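# Move corn cob from pot to blue plate

## Task

Remove the corn cob from the pot and set it down on the blue plate, with the pot's lid back on (or still on) the pot when you finish, and neither gripper in contact with the lid or the cob at the end.

## Robot and tools

Robot: two 6-joint arms, left_arm and right_arm, each ending in a two-finger parallel gripper. The joint order everywhere (rows, result lists) is waist, shoulder, elbow, wrist pitch, wrist yaw, wrist roll; in results a seventh entry gives the gap between the finger pads (m, 0.094 when fully open).

Frames: the scene frame has its origin at table-top height midway between the arms, +z up, +x out over the table, and left_arm on the +y side. Calibrated bases: left_arm at (-0.053, +0.306, +0.024) m, right_arm at (+0.008, -0.233, +0.044) m, both turned only slightly about z. Each arm reports end_effector_position (m) and end_effector_quat_wxyz in its own base frame, not the scene frame. That position is the pinch point, roughly 1 cm short of the fingertips; the fingers point along the gripper's +z and close along its y. Expect reported hand poses to be off by up to a few cm, more at long reach.

Cameras: cam_head_left and cam_head_right, both fixed, 672x504 images, calibration given in the scene frame but possibly a couple of degrees and millimetres off.

execute_actions(actions, cameras): actions is a list of actions; each action is a list of up to 15 rows; each row is one list of 14 numbers covering both arms: left_arm's six joints then its opening, then right_arm's six joints then its opening. Each row lasts one control step of 1/30 s; if an action has fewer than 15 rows, its last row repeats. Joint numbers are offsets, scaled to [-1, 1], from the Joint targets held when that action began (every row counts from that same start, and the next action starts from the new targets). Scale: 1.0 equals 2.811 rad for waist and shoulder, 2.53 for elbow, 2.575 for wrist pitch, 8.12 for wrist yaw, 9.528 for wrist roll. Opening is absolute, not an offset: +1 fully open, -1 closed. Joint ranges (rad): waist -2.880 to 2.880, shoulder 0.000 to 3.142, elbow 0.000 to 3.019, wrist pitch -1.693 to 1.571, wrist yaw -1.571 to 1.571, wrist roll -2.094 to 2.094. Asking for more than 0.084 rad beyond a range gets the action rejected. Sending all zeros just re-commands the current targets; to keep one gripper as is, resend its current opening, because 0 means half open. An empty actions list just reports state and images. cameras: list of names, ["all"], or [].

move(target, speed, blend, opening_speed, blocking, cameras): target is either one 14-number row or a list of up to 15 rows, laid out and scaled as above; every row's joint offsets count from the current Joint targets (not from the previous row), so each row defines a destination joint configuration. speed is rad/s for the joint with farthest to travel, 0.01 to 12.57, default 0.5, one number or one per row. blend (rad) rounds corners between rows. opening_speed (0.2 or more, scale units per second) ramps the gripper opening; use a low value for gentle closing. blocking=false returns early while the move continues. All joints move together, no obstacle avoidance. The result adds a move: line: done, off_target (resting more than 0.035 rad from target), moving, held, or fault, plus limits=held if steps were withheld.

wait(seconds 0 to 10, cameras) lets time pass holding the last command. stop(cameras) brakes a running move. zoom_image(camera, region=[x0, y0, x1, y1]) enlarges part of the latest image from cam_head_left or cam_head_right, region at most 504x504 px. read_manual(section="licences") returns licence text only. finished_scene(scene) ends the current scene, given its number; it is irreversible, so call it only once the cob rests on the plate, the lid sits on the pot, and both grippers are clear.

Result lines: Joint positions and Joint velocities per arm ("within noise" when still), Joint targets (the base for your next offsets), Tool commands, grip_measured (finger opening on the command scale, reads a little wide when empty), joint torques (positive toward larger angles; joints 3 and 4 wrap at ±28 N m), "joint sent to its limit", "joint command not followed" (clearance check altered targets), MOTOR HOT and OVER-TEMPERATURE FAULT.

Motion notes: joint targets cannot lead the measured angle by more than a fixed amount per step, and a target placing the gripper over 110 mm from where it is gets scaled back, so large moves take several actions. Very small turns may not start.

Gripping: the command is where grip_measured should read; pressing at full force starts about 0.05 below the touch reading (0.11 or more for round items like a cob). To release, command clearly wider than grip_measured.

Avoid: collisions or squeezing between the two arms (can fail the scene), fast impacts, pushing into the table or pot, dropping the cob or releasing it while it moves, knocking the lid or anything off the table, and holding loads or stretched poses too long (motors overheat at 100 °C and the arm goes limp). If an arm is pressing on something, command its targets back past its measured positions.

Each tool is called after "Request:" as a command line: name --argument value for each argument, lists and objects as JSON in quotes; but a table of rows of numbers goes row by row, as --pt "numbers of a row", without its own name.

## Session

Request:
execute_actions --actions '[]'

Request:
zoom_image --camera "cam_head_left" --region '[246, 180, 386, 320]'

Request:
zoom_image --camera "cam_head_right" --region '[246, 180, 386, 320]'

Scene clock: 0.00 s.
left_arm: end_effector_position=(+0.3785, -0.1923, +0.2734) grip_measured=+1.000 end_effector_quat_wxyz=(+0.651, +0.351, +0.597, -0.310) | right_arm: end_effector_position=(+0.6509, -0.4272, +0.1925) grip_measured=+1.000 end_effector_quat_wxyz=(+0.504, -0.349, +0.773, +0.165)
Joint positions: left_arm=[-0.174 1.107 0.436 0.729 0.799 0.046 0.094] | right_arm=[-0.78 2.515 2.63 -1.583 -1.115 -1.563 0.094]
Joint velocities: within noise
Joint torques (N m): no reading
Motor temperatures (°C): left_arm=[30 33 31 27 28 25 28] | right_arm=[26 30 33 28 27 26 25]
Heat: left arm: hottest shoulder 33 °C; right arm: hottest elbow 33 °C.
Joint targets: left_arm=[-0.174 1.107 0.458 0.733 0.799 0.046] | right_arm=[-0.780 2.501 2.658 -1.581 -1.115 -1.563]
Tool commands: left_gripper/opening=+1.0 right_gripper/opening=+1.0

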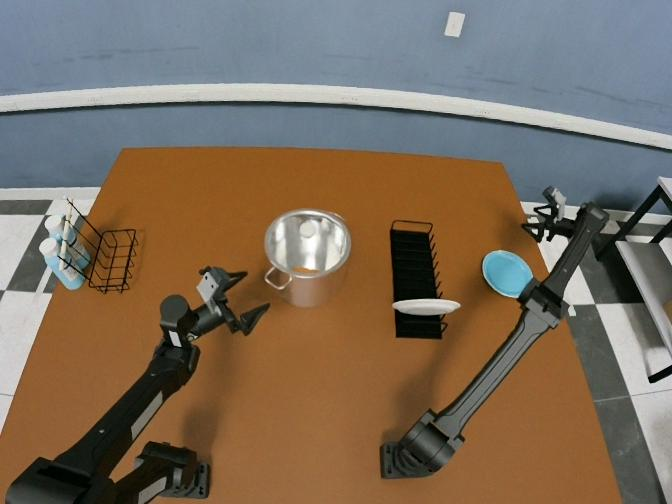

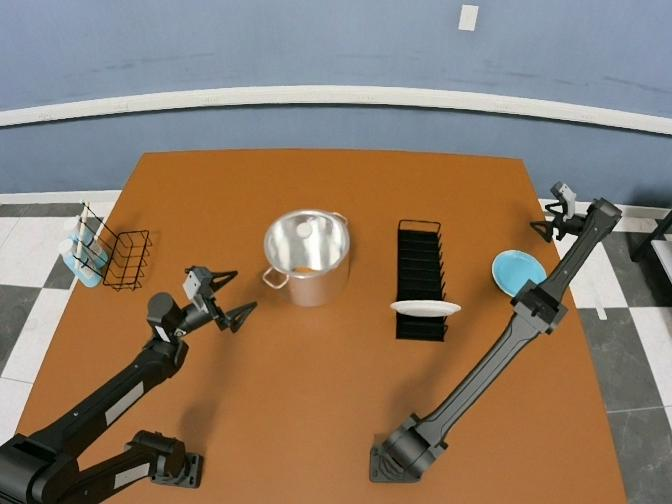

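Scaled by 3.600 from the camera's 672x504 image, which has a finer 960x720 frame.

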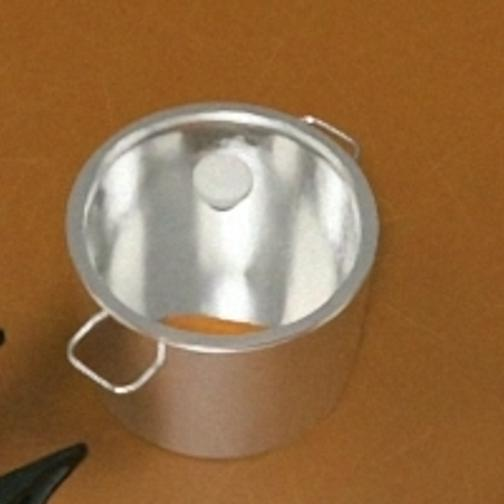

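Scaled by 3.600 from the camera's 672x504 image, which has a finer 960x720 frame.

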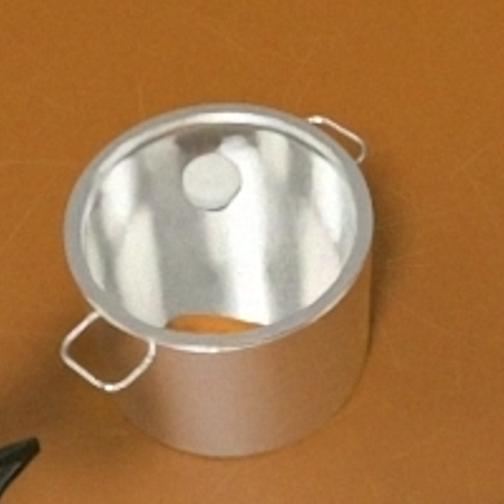

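Request:
move --target '[-0.1138,0.2914,0.6269,-0.7365,-0.0984,-0.0062,0.6,0.2063,-0.2494,-0.351,0.0509,0.1176,0.0399,0.6]' --speed 0.9 --cameras '["all"]'

Request:
zoom_image --camera "cam_head_left" --region '[246, 180, 366, 300]'

Request:
zoom_image --camera "cam_head_right" --region '[246, 180, 366, 300]'

Scene clock: 48.00 s.
left_arm: end_effector_position=(+0.6243, -0.3321, +0.2797) grip_measured=+0.602 end_effector_quat_wxyz=(+0.238, +0.235, +0.940, -0.061) | right_arm: end_effector_position=(+0.5722, -0.0905, +0.2193) grip_measured=+0.602 end_effector_quat_wxyz=(+0.076, -0.475, +0.876, +0.042)
Joint positions: left_arm=[-0.487 1.902 1.979 -1.152 0.004 0.002 0.075] | right_arm=[-0.204 1.822 1.775 -1.461 -0.162 -1.194 0.075]
Joint torques (N m): left_arm=[-2.14 -15.91 15.71 1.39 -0.11 -0.1] | right_arm=[0.91 -18.02 6.83 0.88 -0.24 0.04]
Motor temperatures (°C): left_arm=[30 32 38 27 28 25 28] | right_arm=[26 36 37 28 28 26 25]
Heat: left arm: hottest elbow 38 °C; right arm: hottest elbow 37 °C.
Joint targets: left_arm=[-0.494 1.926 2.044 -1.164 0.000 -0.014] | right_arm=[-0.200 1.800 1.770 -1.450 -0.160 -1.182]
move: off_target (left_arm); left_arm: the elbow is farthest, 0.064 rad from its target

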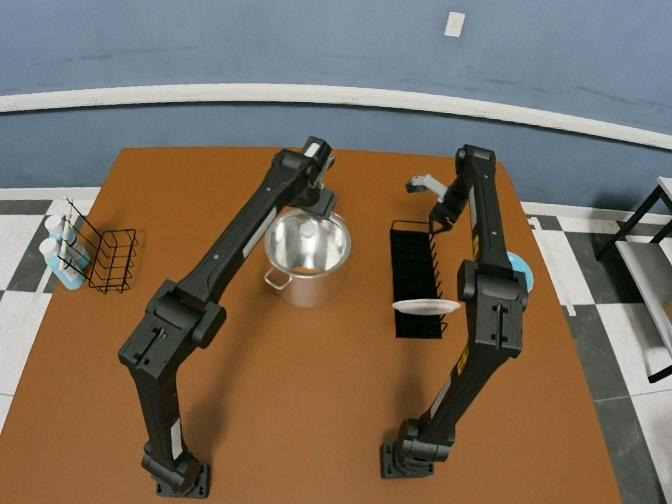

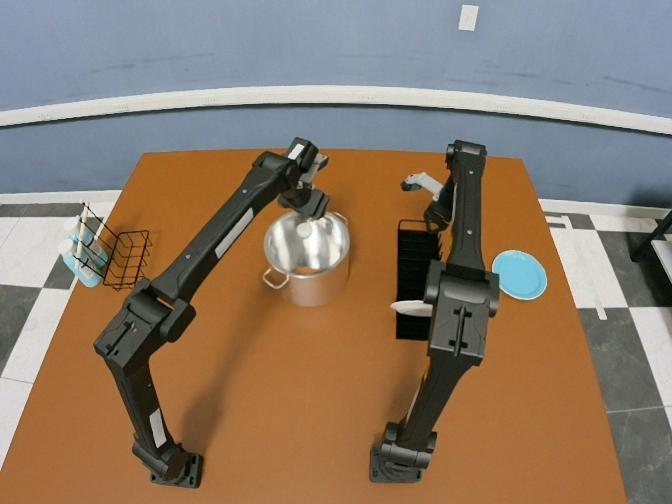

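Scaled by 4.200 from the camera's 672x504 image, which has a finer 960x720 frame.

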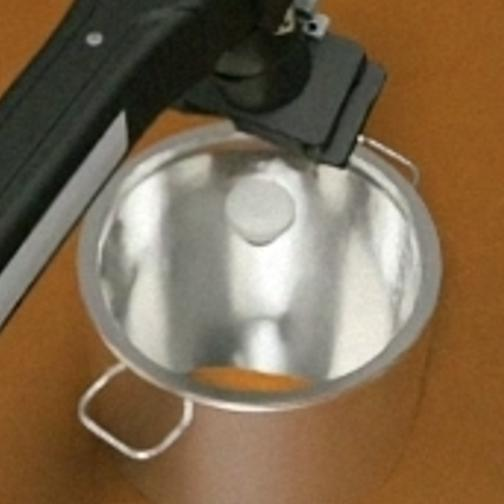

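Scaled by 4.200 from the camera's 672x504 image, which has a finer 960x720 frame.

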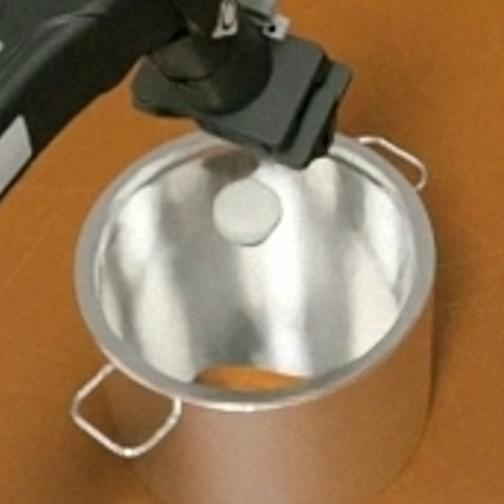

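Request:
move --target '[0,0.0014,-0.1004,0.0765,0,0,0.6,0,0,0,0,0,0,0.6]' --speed 0.2 --cameras '["all"]'

Request:
zoom_image --camera "cam_head_left" --region '[246, 180, 366, 300]'

Request:
zoom_image --camera "cam_head_right" --region '[246, 180, 366, 300]'

Scene clock: 57.67 s.
left_arm: end_effector_position=(+0.6228, -0.3311, +0.2087) grip_measured=+0.602 end_effector_quat_wxyz=(+0.232, +0.235, +0.942, -0.059) | right_arm: end_effector_position=(+0.5722, -0.0905, +0.2193) grip_measured=+0.602 end_effector_quat_wxyz=(+0.076, -0.475, +0.876, +0.042)
Joint positions: left_arm=[-0.487 1.907 1.804 -0.984 0.004 0.002 0.075] | right_arm=[-0.204 1.822 1.775 -1.461 -0.162 -1.193 0.075]
Joint torques (N m): left_arm=[-2.26 -16.09 8.76 2.4 -0.11 -0.11] | right_arm=[0.85 -18.02 6.83 0.87 -0.24 0.05]
Heat: left arm: hottest elbow 40 °C; right arm: hottest elbow 37 °C.
Joint targets: left_arm=[-0.494 1.930 1.790 -0.966 0.000 -0.013] | right_arm=[-0.200 1.800 1.770 -1.450 -0.160 -1.182]
move: done

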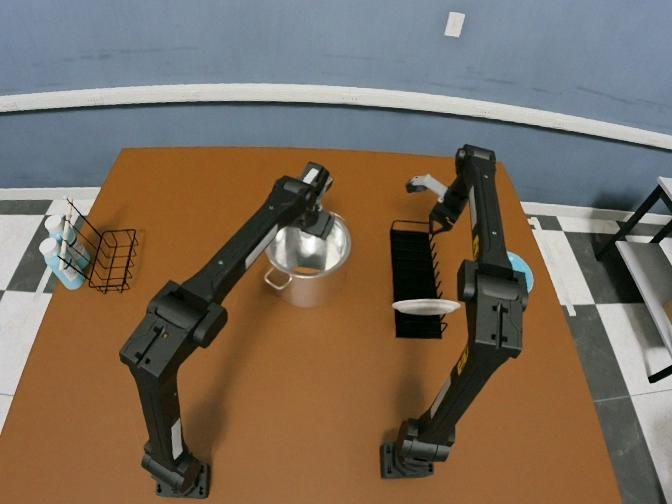

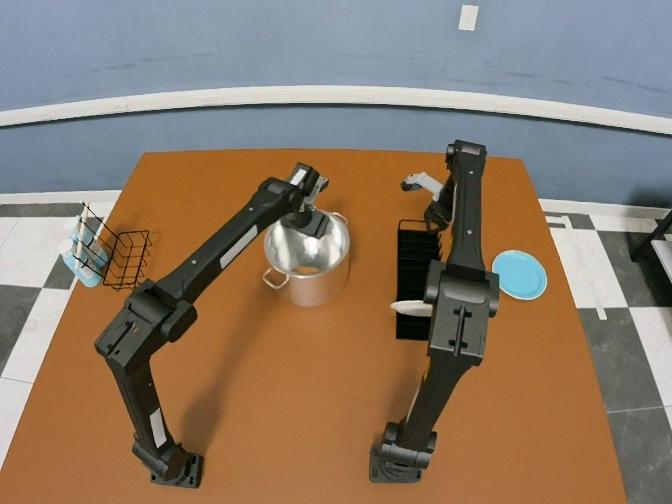

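Scaled by 4.200 from the camera's 672x504 image, which has a finer 960x720 frame.

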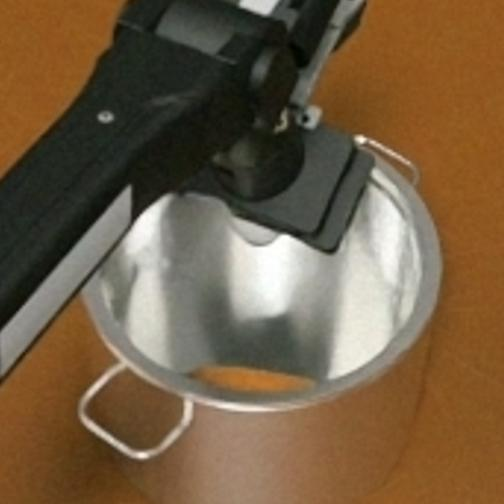

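Scaled by 4.200 from the camera's 672x504 image, which has a finer 960x720 frame.

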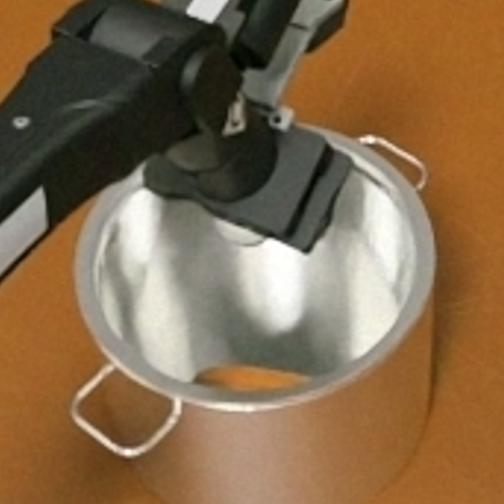

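Request:
move --target '[0,0,0,0,0,0,-0.6,0,0,0,0,0,0,0.6]' --opening_speed 0.4 --cameras '["all"]'

Request:
zoom_image --camera "cam_head_left" --region '[246, 180, 366, 300]'

Request:
zoom_image --camera "cam_head_right" --region '[246, 180, 366, 300]'

Scene clock: 69.60 s.
left_arm: end_effector_position=(+0.6245, -0.3285, +0.2089) grip_measured=-0.122 end_effector_quat_wxyz=(+0.234, +0.233, +0.942, -0.054) | right_arm: end_effector_position=(+0.5722, -0.0905, +0.2193) grip_measured=+0.602 end_effector_quat_wxyz=(+0.076, -0.475, +0.876, +0.042)
Joint positions: left_arm=[-0.485 1.907 1.804 -0.982 -0.007 0.002 0.041] | right_arm=[-0.204 1.822 1.775 -1.461 -0.162 -1.193 0.075]
Joint torques (N m): left_arm=[-2.43 -16.32 8.73 2.3 0.26 -0.13] | right_arm=[0.85 -18.08 6.83 0.88 -0.24 0.05]
Heat: left arm: hottest elbow 40 °C; right arm: hottest elbow 38 °C.
Joint targets: left_arm=[-0.494 1.930 1.790 -0.967 0.000 -0.013] | right_arm=[-0.200 1.800 1.770 -1.450 -0.160 -1.182]
move: done

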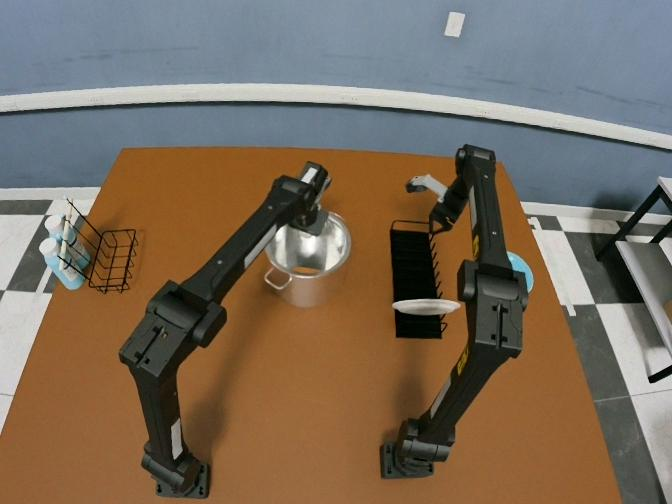

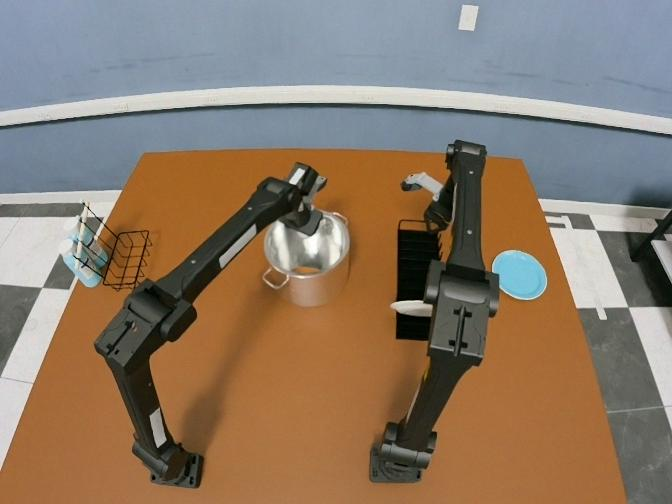

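Scaled by 4.200 from the camera's 672x504 image, which has a finer 960x720 frame.

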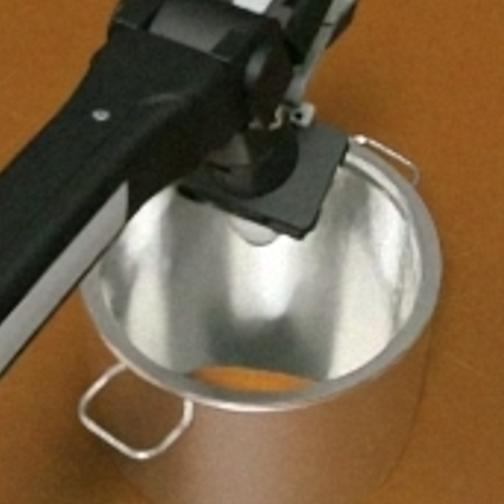

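Scaled by 4.200 from the camera's 672x504 image, which has a finer 960x720 frame.

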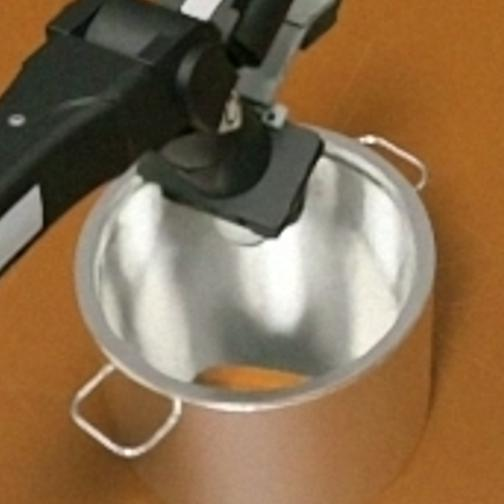

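Request:
move --pt "0 -0.0021 0.0909 -0.0594 0 0 -0.6 0 0 0 0 0 0 0.6" --pt "0.1757 -0.153 -0.0897 -0.0439 0 0 -0.6 0 0 0 0 0 0 0.6" --speed '[0.2,0.45]' --cameras '["all"]'

Request:
zoom_image --camera "cam_head_left" --region '[246, 180, 366, 300]'

Request:
zoom_image --camera "cam_head_right" --region '[246, 180, 366, 300]'

Scene clock: 101.57 s.
left_arm: end_effector_position=(+0.5741, +0.0012, +0.2935) grip_measured=-0.123 end_effector_quat_wxyz=(+0.232, -0.001, +0.973, +0.000) | right_arm: end_effector_position=(+0.5722, -0.0905, +0.2193) grip_measured=+0.602 end_effector_quat_wxyz=(+0.076, -0.475, +0.876, +0.042)
Joint positions: left_arm=[0.003 1.549 1.555 -1.109 0.001 0.001 0.041] | right_arm=[-0.204 1.822 1.775 -1.461 -0.162 -1.193 0.075]
Joint torques (N m): left_arm=[-1.38 -16.91 10.89 3.07 0.01 -0.11] | right_arm=[0.91 -18.08 6.83 0.87 -0.24 0.04]
Heat: left arm: hottest elbow 40 °C; right arm: hottest elbow 38 °C.
Joint targets: left_arm=[0.000 1.500 1.563 -1.080 0.000 -0.014] | right_arm=[-0.200 1.800 1.770 -1.450 -0.160 -1.182]
move: off_target (left_arm); left_arm: the shoulder is farthest, 0.049 rad from its target

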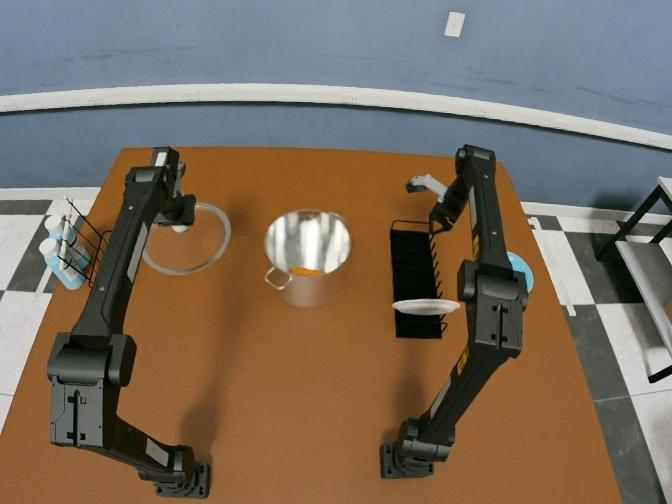

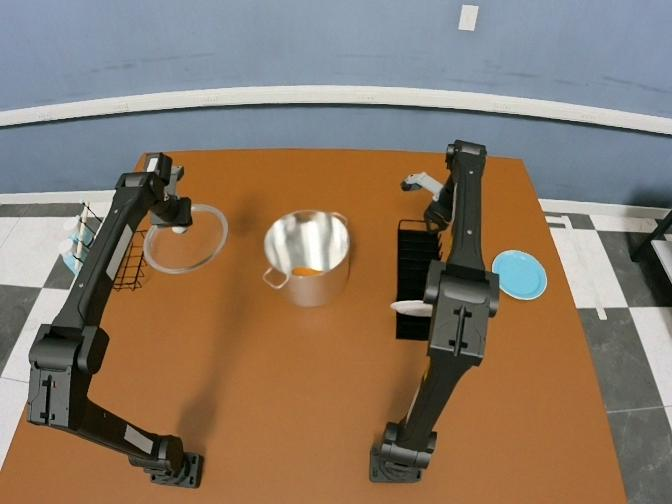

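Scaled by 4.200 from the camera's 672x504 image, which has a finer 960x720 frame.

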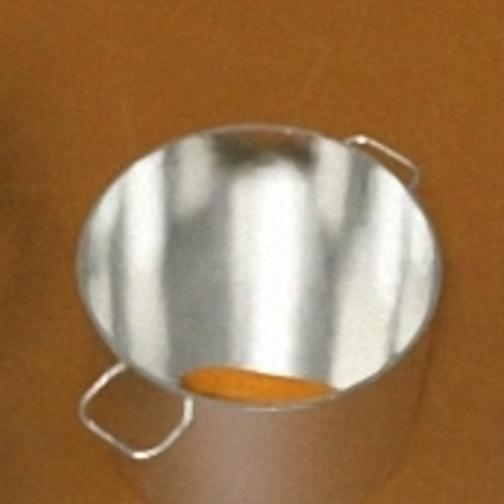

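Scaled by 4.200 from the camera's 672x504 image, which has a finer 960x720 frame.

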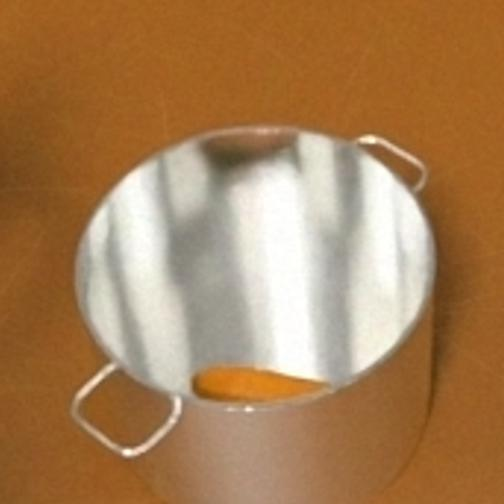

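Request:
move --pt "0 0 0 0 0 0 -0.6 0.197 0.0128 -0.0088 0.0194 0 0.002 0.7" --pt "0 0 0 0 0 0 -0.6 0.197 0.0551 -0.1079 0.1604 0 0.002 0.7" --speed '[0.5,0.25]' --cameras '["all"]'

Request:
zoom_image --camera "cam_head_left" --region '[246, 180, 366, 300]'

Request:
zoom_image --camera "cam_head_right" --region '[246, 180, 366, 300]'

Scene clock: 134.53 s.
left_arm: end_effector_position=(+0.5741, +0.0012, +0.2935) grip_measured=-0.123 end_effector_quat_wxyz=(+0.232, -0.001, +0.973, +0.000) | right_arm: end_effector_position=(+0.5394, +0.2331, +0.0475) grip_measured=+0.698 end_effector_quat_wxyz=(-0.065, +0.694, -0.715, -0.059)
Joint positions: left_arm=[0.003 1.549 1.555 -1.109 0.001 0.001 0.041] | right_arm=[0.362 1.951 1.501 -1.048 -0.161 -1.174 0.08]
Joint torques (N m): left_arm=[-1.67 -16.97 10.78 2.93 -0.01 -0.11] | right_arm=[0.03 -16.62 6.23 0.87 -0.33 0.05]
Heat: left arm: hottest elbow 38 °C; right arm: hottest elbow 38 °C.
Joint targets: left_arm=[0.000 1.500 1.563 -1.080 0.000 -0.014] | right_arm=[0.354 1.955 1.497 -1.037 -0.161 -1.163]
move: off_target (left_arm); left_arm: the shoulder is farthest, 0.049 rad from its target

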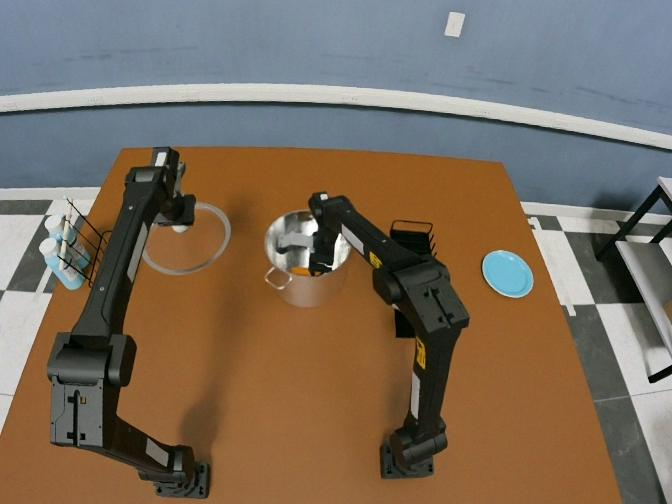

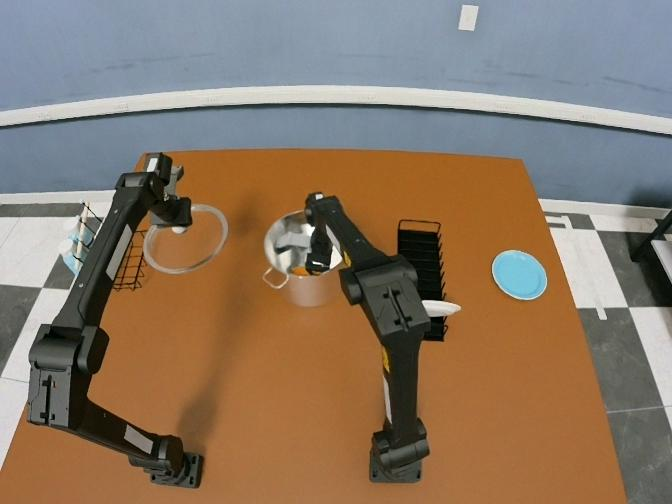

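Scaled by 4.200 from the camera's 672x504 image, which has a finer 960x720 frame.

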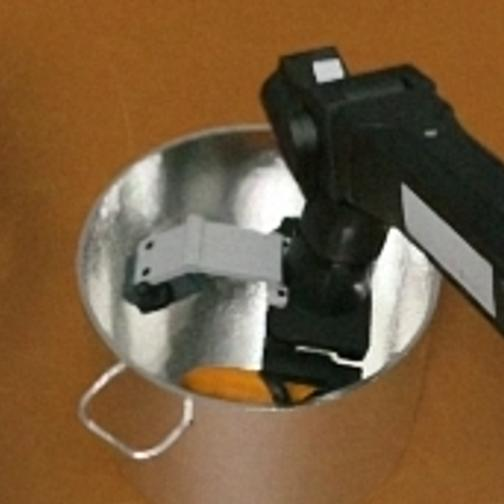

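Scaled by 4.200 from the camera's 672x504 image, which has a finer 960x720 frame.

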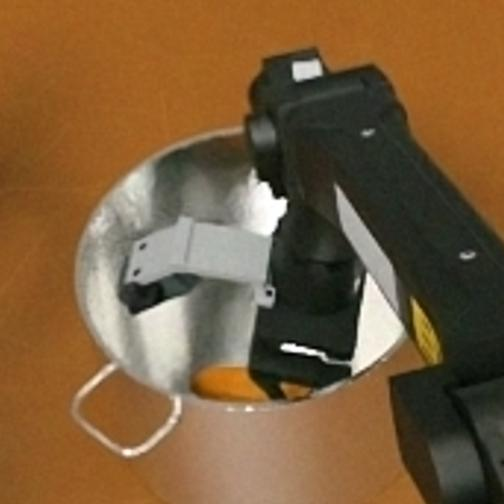

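Request:
move --pt "0 0 0 0 0 0 -0.6 -0.0065 0 0 0 0 0 0.7" --pt "0 0 0 0 0 0 -0.6 -0.0065 0.0166 -0.0124 0.0305 0 0 0.7" --speed 0.15 --cameras '["all"]'

Request:
zoom_image --camera "cam_head_left" --region '[246, 180, 366, 300]'

Scene clock: 142.80 s.
left_arm: end_effector_position=(+0.5741, +0.0012, +0.2935) grip_measured=-0.123 end_effector_quat_wxyz=(+0.232, -0.001, +0.973, +0.000) | right_arm: end_effector_position=(+0.5432, +0.2262, +0.0113) grip_measured=+0.698 end_effector_quat_wxyz=(-0.065, +0.689, -0.719, -0.059)
Joint positions: left_arm=[0.003 1.549 1.555 -1.109 0.001 0.001 0.041] | right_arm=[0.349 1.998 1.469 -0.97 -0.161 -1.174 0.08]
Joint torques (N m): left_arm=[-1.79 -17.44 11.06 2.77 0.01 -0.11] | right_arm=[-0.32 -16.79 5.98 0.94 -0.33 0.04]
Motor temperatures (°C): left_arm=[30 37 38 27 28 25 30] | right_arm=[26 35 37 28 27 26 25]
Heat: left arm: hottest elbow 38 °C; right arm: hottest elbow 37 °C.
Joint targets: left_arm=[0.000 1.500 1.563 -1.080 0.000 -0.014] | right_arm=[0.336 2.002 1.465 -0.958 -0.161 -1.163]
move: off_target (left_arm); left_arm: the shoulder is farthest, 0.049 rad from its target

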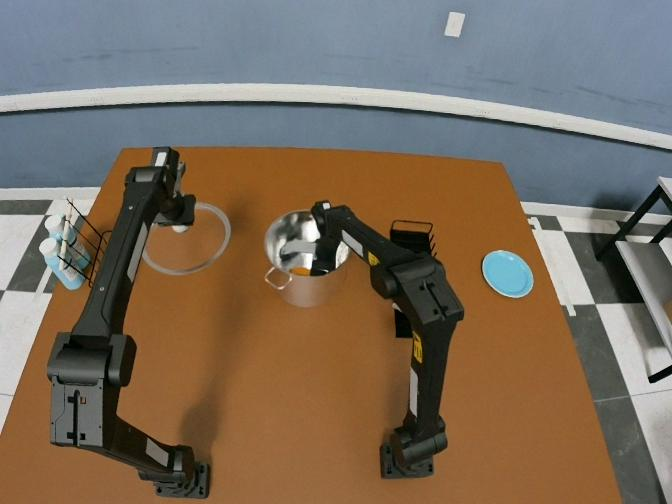

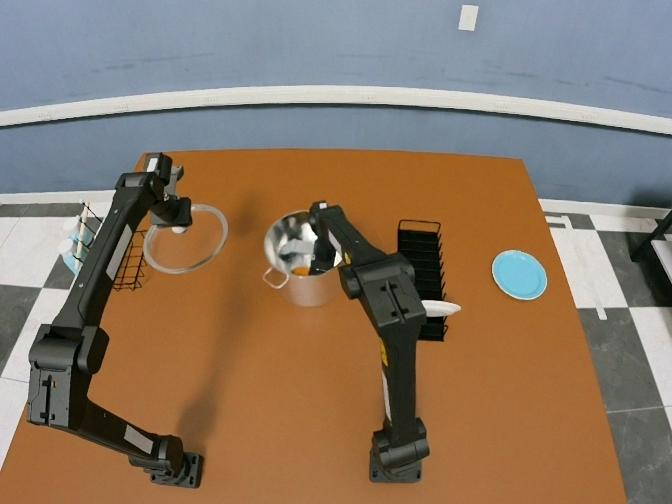

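Scaled by 4.200 from the camera's 672x504 image, which has a finer 960x720 frame.

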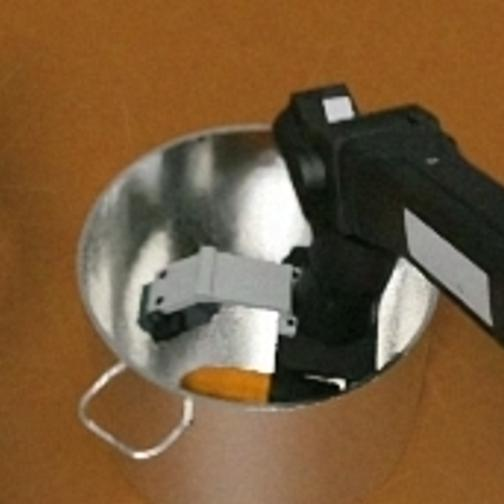

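Request:
move --target '[0,0,0,0,0,0,-0.6,-0.001,0.0112,-0.0082,0.0205,0,0,0.7]' --speed 0.08 --cameras '["all"]'

Request:
zoom_image --camera "cam_head_left" --region '[246, 180, 366, 300]'

Scene clock: 148.93 s.
left_arm: end_effector_position=(+0.5741, +0.0012, +0.2935) grip_measured=-0.123 end_effector_quat_wxyz=(+0.232, -0.001, +0.973, +0.000) | right_arm: end_effector_position=(+0.5436, +0.2261, -0.0102) grip_measured=+0.698 end_effector_quat_wxyz=(-0.067, +0.689, -0.719, -0.058)
Joint positions: left_arm=[0.003 1.549 1.555 -1.109 0.001 0.001 0.041] | right_arm=[0.348 2.026 1.45 -0.918 -0.161 -1.173 0.08]
Joint torques (N m): left_arm=[-2.02 -17.67 10.8 3 0 -0.14] | right_arm=[-0.5 -16.62 5.74 0.98 -0.32 0.04]
Heat: left arm: hottest elbow 38 °C; right arm: hottest elbow 37 °C.
Joint targets: left_arm=[0.000 1.500 1.563 -1.080 0.000 -0.014] | right_arm=[0.333 2.033 1.445 -0.905 -0.160 -1.163]
move: off_target (left_arm); left_arm: the shoulder is farthest, 0.049 rad from its target

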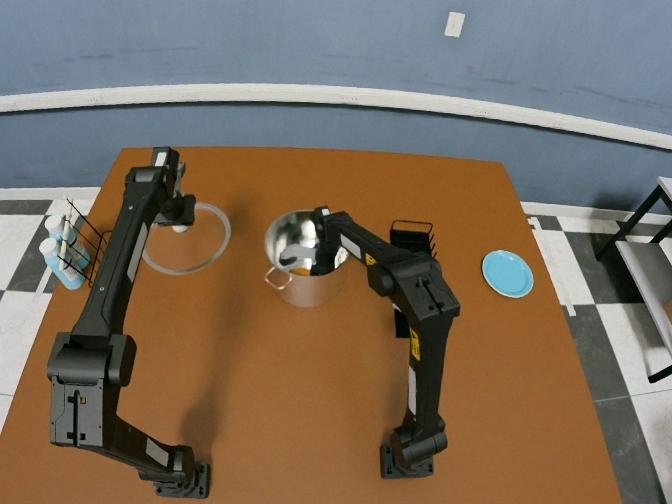

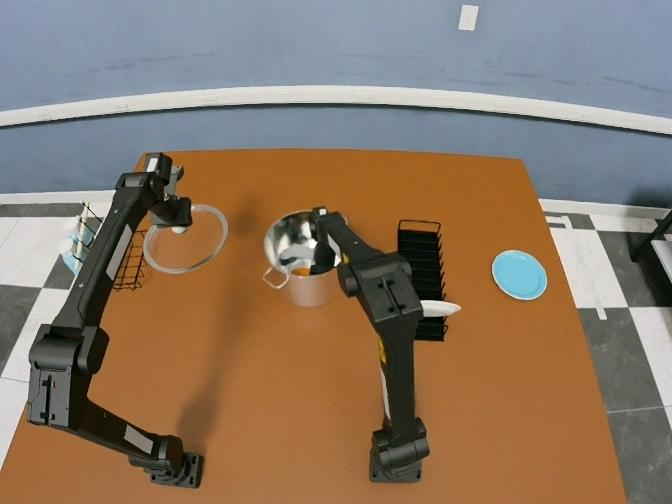

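Scaled by 4.200 from the camera's 672x504 image, which has a finer 960x720 frame.

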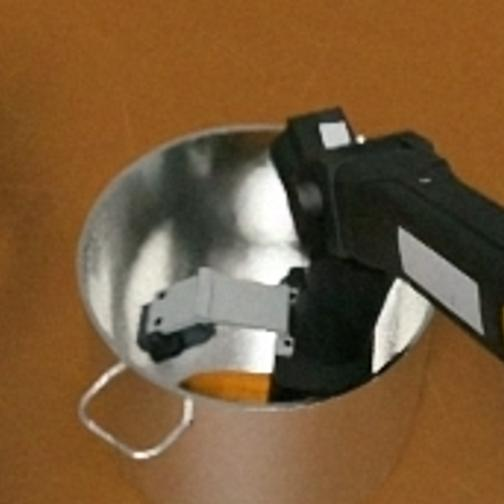

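Request:
move --target '[0,0,0,0,0,0,-0.6,0,0.0045,0,0.0035,0,0,0.7]' --speed 0.08

Request:
move --target '[0,0,0,0,0,0,-0.6,0,0,0,0,0,0,-0.3]' --opening_speed 0.4 --cameras '["all"]'

Request:
zoom_image --camera "cam_head_left" --region '[246, 180, 366, 300]'

Scene clock: 155.60 s.
left_arm: end_effector_position=(+0.5741, +0.0012, +0.2935) grip_measured=-0.123 end_effector_quat_wxyz=(+0.232, -0.001, +0.973, +0.000) | right_arm: end_effector_position=(+0.5443, +0.2264, -0.0163) grip_measured=+0.698 end_effector_quat_wxyz=(-0.066, +0.689, -0.720, -0.058)
Joint positions: left_arm=[0.003 1.549 1.555 -1.109 0.001 0.001 0.041] | right_arm=[0.348 2.037 1.45 -0.909 -0.161 -1.173 0.08]
Joint torques (N m): left_arm=[-1.85 -16.97 11 3.17 0.01 -0.09] | right_arm=[-0.5 -16.56 5.68 0.94 -0.32 0.04]
Heat: left arm: hottest elbow 38 °C; right arm: hottest elbow 37 °C.
Joint targets: left_arm=[0.000 1.500 1.563 -1.080 0.000 -0.014] | right_arm=[0.333 2.046 1.445 -0.897 -0.160 -1.163]
move: off_target (left_arm); left_arm: the shoulder is farthest, 0.049 rad from its target

Scene clock: 158.30 s.
left_arm: end_effector_position=(+0.5741, +0.0012, +0.2935) grip_measured=-0.123 end_effector_quat_wxyz=(+0.232, -0.001, +0.973, +0.000) | right_arm: end_effector_position=(+0.5451, +0.2258, -0.0165) grip_measured=+0.073 end_effector_quat_wxyz=(-0.067, +0.688, -0.720, -0.058)
Joint positions: left_arm=[0.003 1.549 1.555 -1.109 0.001 0.001 0.041] | right_arm=[0.347 2.037 1.45 -0.906 -0.16 -1.173 0.05]
Joint torques (N m): left_arm=[-1.49 -17.61 10.78 2.85 0.02 -0.1] | right_arm=[-0.44 -16.62 5.68 0.85 -0.34 0.03]
Heat: left arm: hottest elbow 38 °C; right arm: hottest elbow 37 °C.
Joint targets: left_arm=[0.000 1.500 1.563 -1.080 0.000 -0.014] | right_arm=[0.333 2.046 1.445 -0.897 -0.160 -1.163]
move: off_target (left_arm); left_arm: the shoulder is farthest, 0.049 rad from its target

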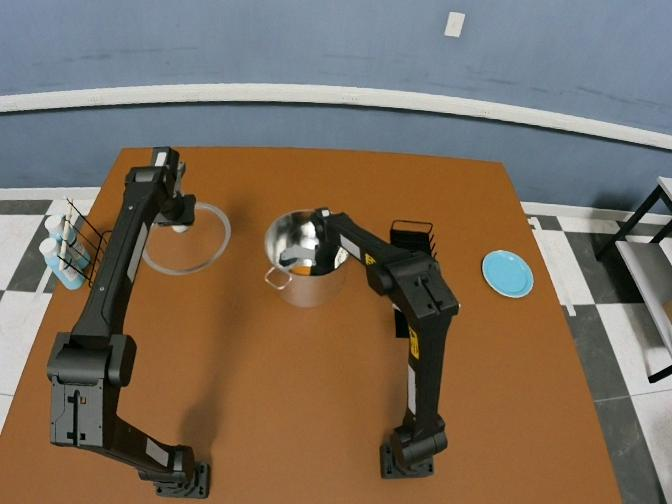

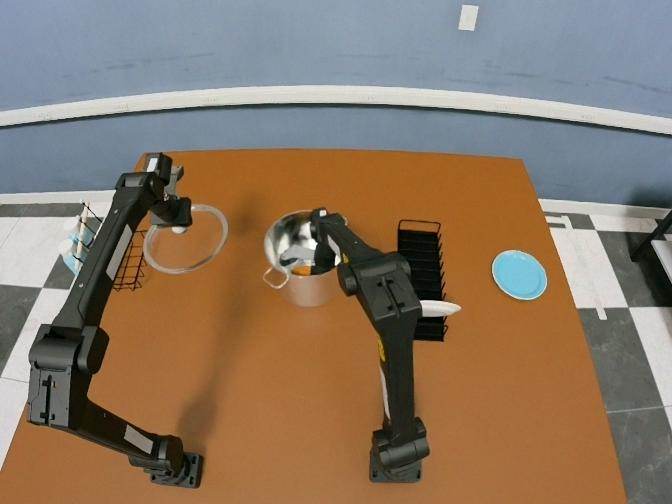

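Scaled by 4.200 from the camera's 672x504 image, which has a finer 960x720 frame.

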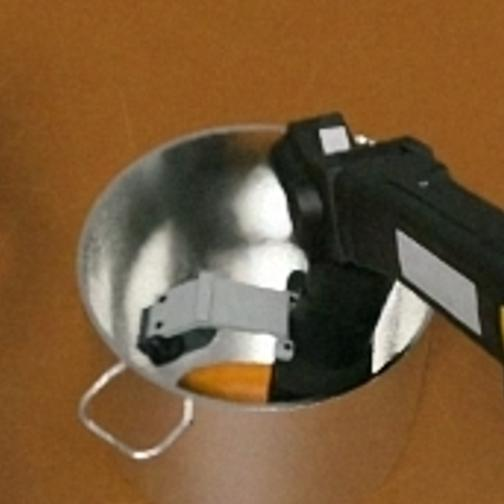

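Request:
move --pt "0 0 0 0 0 0 -0.6 0 -0.0359 0.0336 -0.0594 0 0 -0.3" --pt "0 0 0 0 0 0 -0.6 0 -0.0804 0.1759 -0.2283 0 0 -0.3" --pt "0 0 0 0 0 0 -0.6 -0.3543 -0.0804 0.1759 -0.2283 0 0 -0.3" --pt "0 0 0 0 0 0 -0.6 -0.3543 0.0619 0.2589 -0.174 0 0 -0.3" --speed '[0.2,0.4,0.6,0.4]' --cameras '["all"]'

Request:
zoom_image --camera "cam_head_left" --region '[420, 180, 560, 320]'

Request:
zoom_image --camera "cam_head_right" --region '[440, 180, 580, 320]'

Scene clock: 189.50 s.
left_arm: end_effector_position=(+0.5741, +0.0012, +0.2935) grip_measured=-0.123 end_effector_quat_wxyz=(+0.232, -0.001, +0.973, +0.000) | right_arm: end_effector_position=(+0.5516, -0.4065, +0.0625) grip_measured=+0.072 end_effector_quat_wxyz=(+0.064, -0.246, +0.966, +0.045)
Joint positions: left_arm=[0.003 1.549 1.555 -1.109 0.001 0.001 0.041] | right_arm=[-0.674 2.239 2.029 -1.355 -0.157 -1.172 0.05]
Joint torques (N m): left_arm=[-2.08 -17.14 10.91 2.92 0.01 -0.11] | right_arm=[1.32 -22.3 12.26 0.76 -0.49 0.02]
Heat: left arm: hottest elbow 38 °C; right arm: hottest elbow 37 °C.
Joint targets: left_arm=[0.000 1.500 1.563 -1.080 0.000 -0.014] | right_arm=[-0.663 2.220 2.100 -1.345 -0.160 -1.163]
move: off_target (left_arm, right_arm); left_arm: the shoulder is farthest, 0.049 rad from its target; right_arm: the elbow is farthest, 0.071 rad from its target

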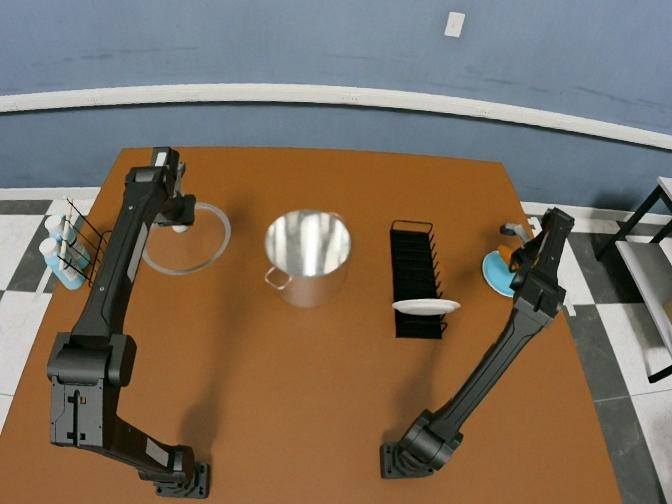

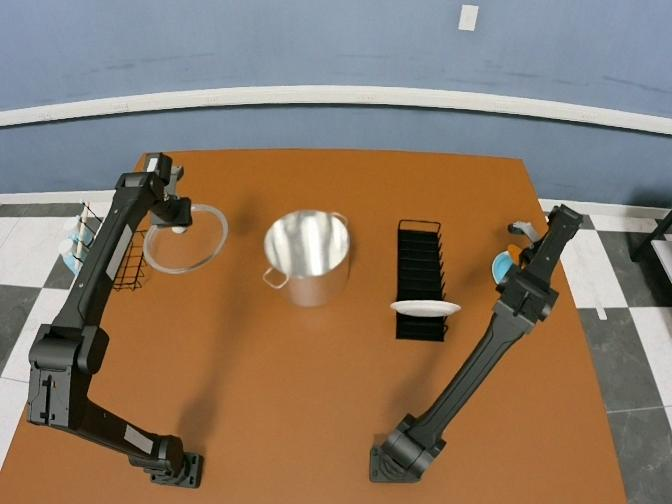

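Scaled by 3.600 from the camera's 672x504 image, which has a finer 960x720 frame.

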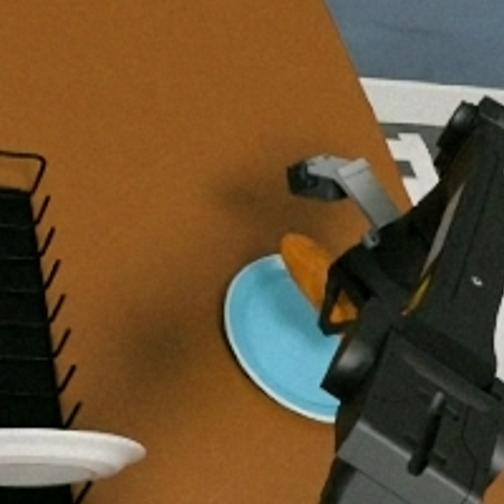

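Scaled by 3.600 from the camera's 672x504 image, which has a finer 960x720 frame.

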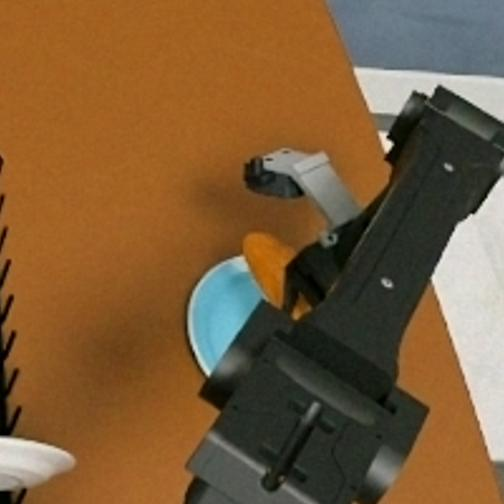

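Request:
move --target '[0,0,0,0,0,0,-0.6,0,0.0242,-0.0573,0.0746,0,0,-0.3]' --speed 0.15 --cameras '["all"]'

Request:
zoom_image --camera "cam_head_left" --region '[420, 180, 560, 320]'

Request:
zoom_image --camera "cam_head_right" --region '[440, 180, 580, 320]'

Scene clock: 200.00 s.
left_arm: end_effector_position=(+0.5741, +0.0012, +0.2935) grip_measured=-0.123 end_effector_quat_wxyz=(+0.232, -0.001, +0.973, +0.000) | right_arm: end_effector_position=(+0.5620, -0.4148, -0.0059) grip_measured=+0.072 end_effector_quat_wxyz=(+0.080, -0.248, +0.965, +0.024)
Joint positions: left_arm=[0.003 1.549 1.555 -1.109 0.001 0.001 0.041] | right_arm=[-0.674 2.3 1.952 -1.164 -0.157 -1.172 0.05]
Joint torques (N m): left_arm=[-2.02 -17.49 10.91 2.99 0 -0.13] | right_arm=[1.32 -22.01 7.01 0.88 -0.49 0.03]
Heat: left arm: hottest elbow 38 °C; right arm: hottest elbow 39 °C.
Joint targets: left_arm=[0.000 1.500 1.563 -1.080 0.000 -0.014] | right_arm=[-0.663 2.288 1.954 -1.152 -0.160 -1.163]
move: off_target (left_arm); left_arm: the shoulder is farthest, 0.049 rad from its target

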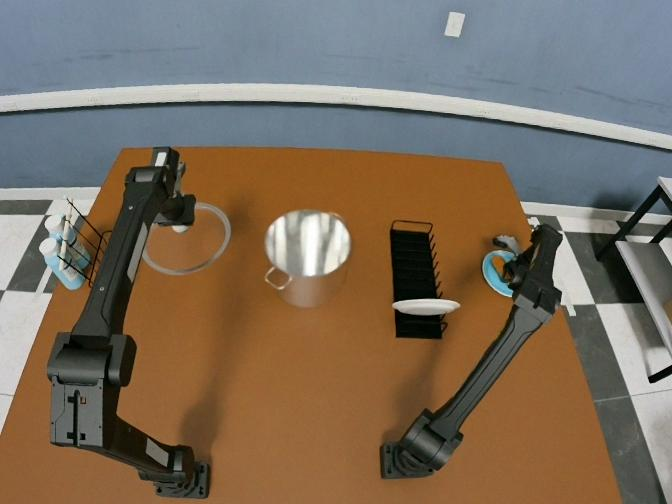

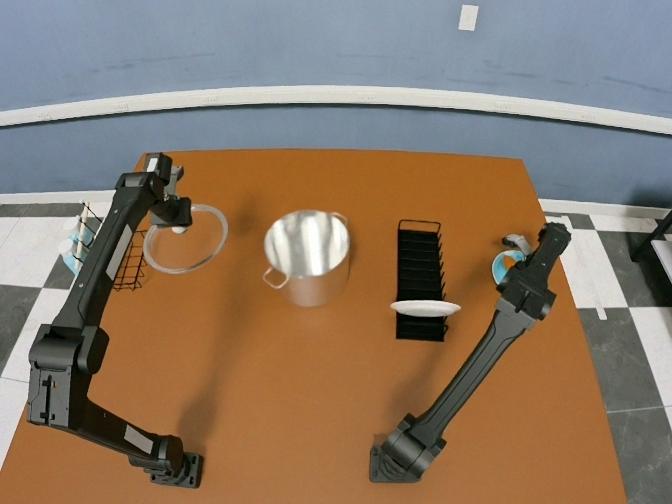

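Scaled by 3.600 from the camera's 672x504 image, which has a finer 960x720 frame.

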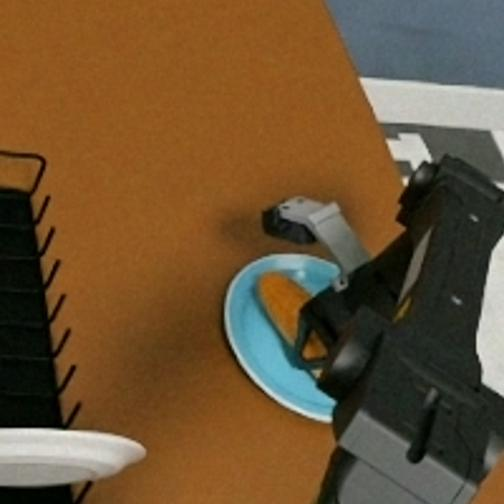

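Scaled by 3.600 from the camera's 672x504 image, which has a finer 960x720 frame.

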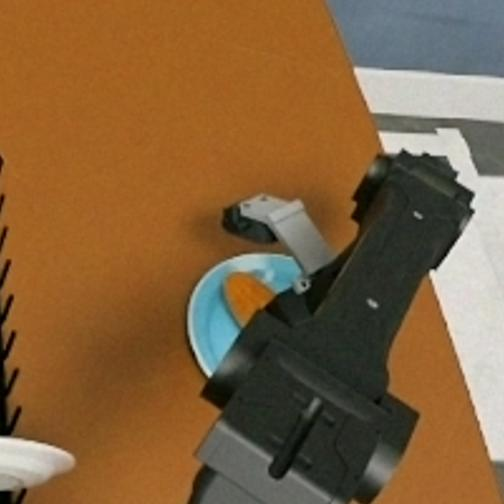

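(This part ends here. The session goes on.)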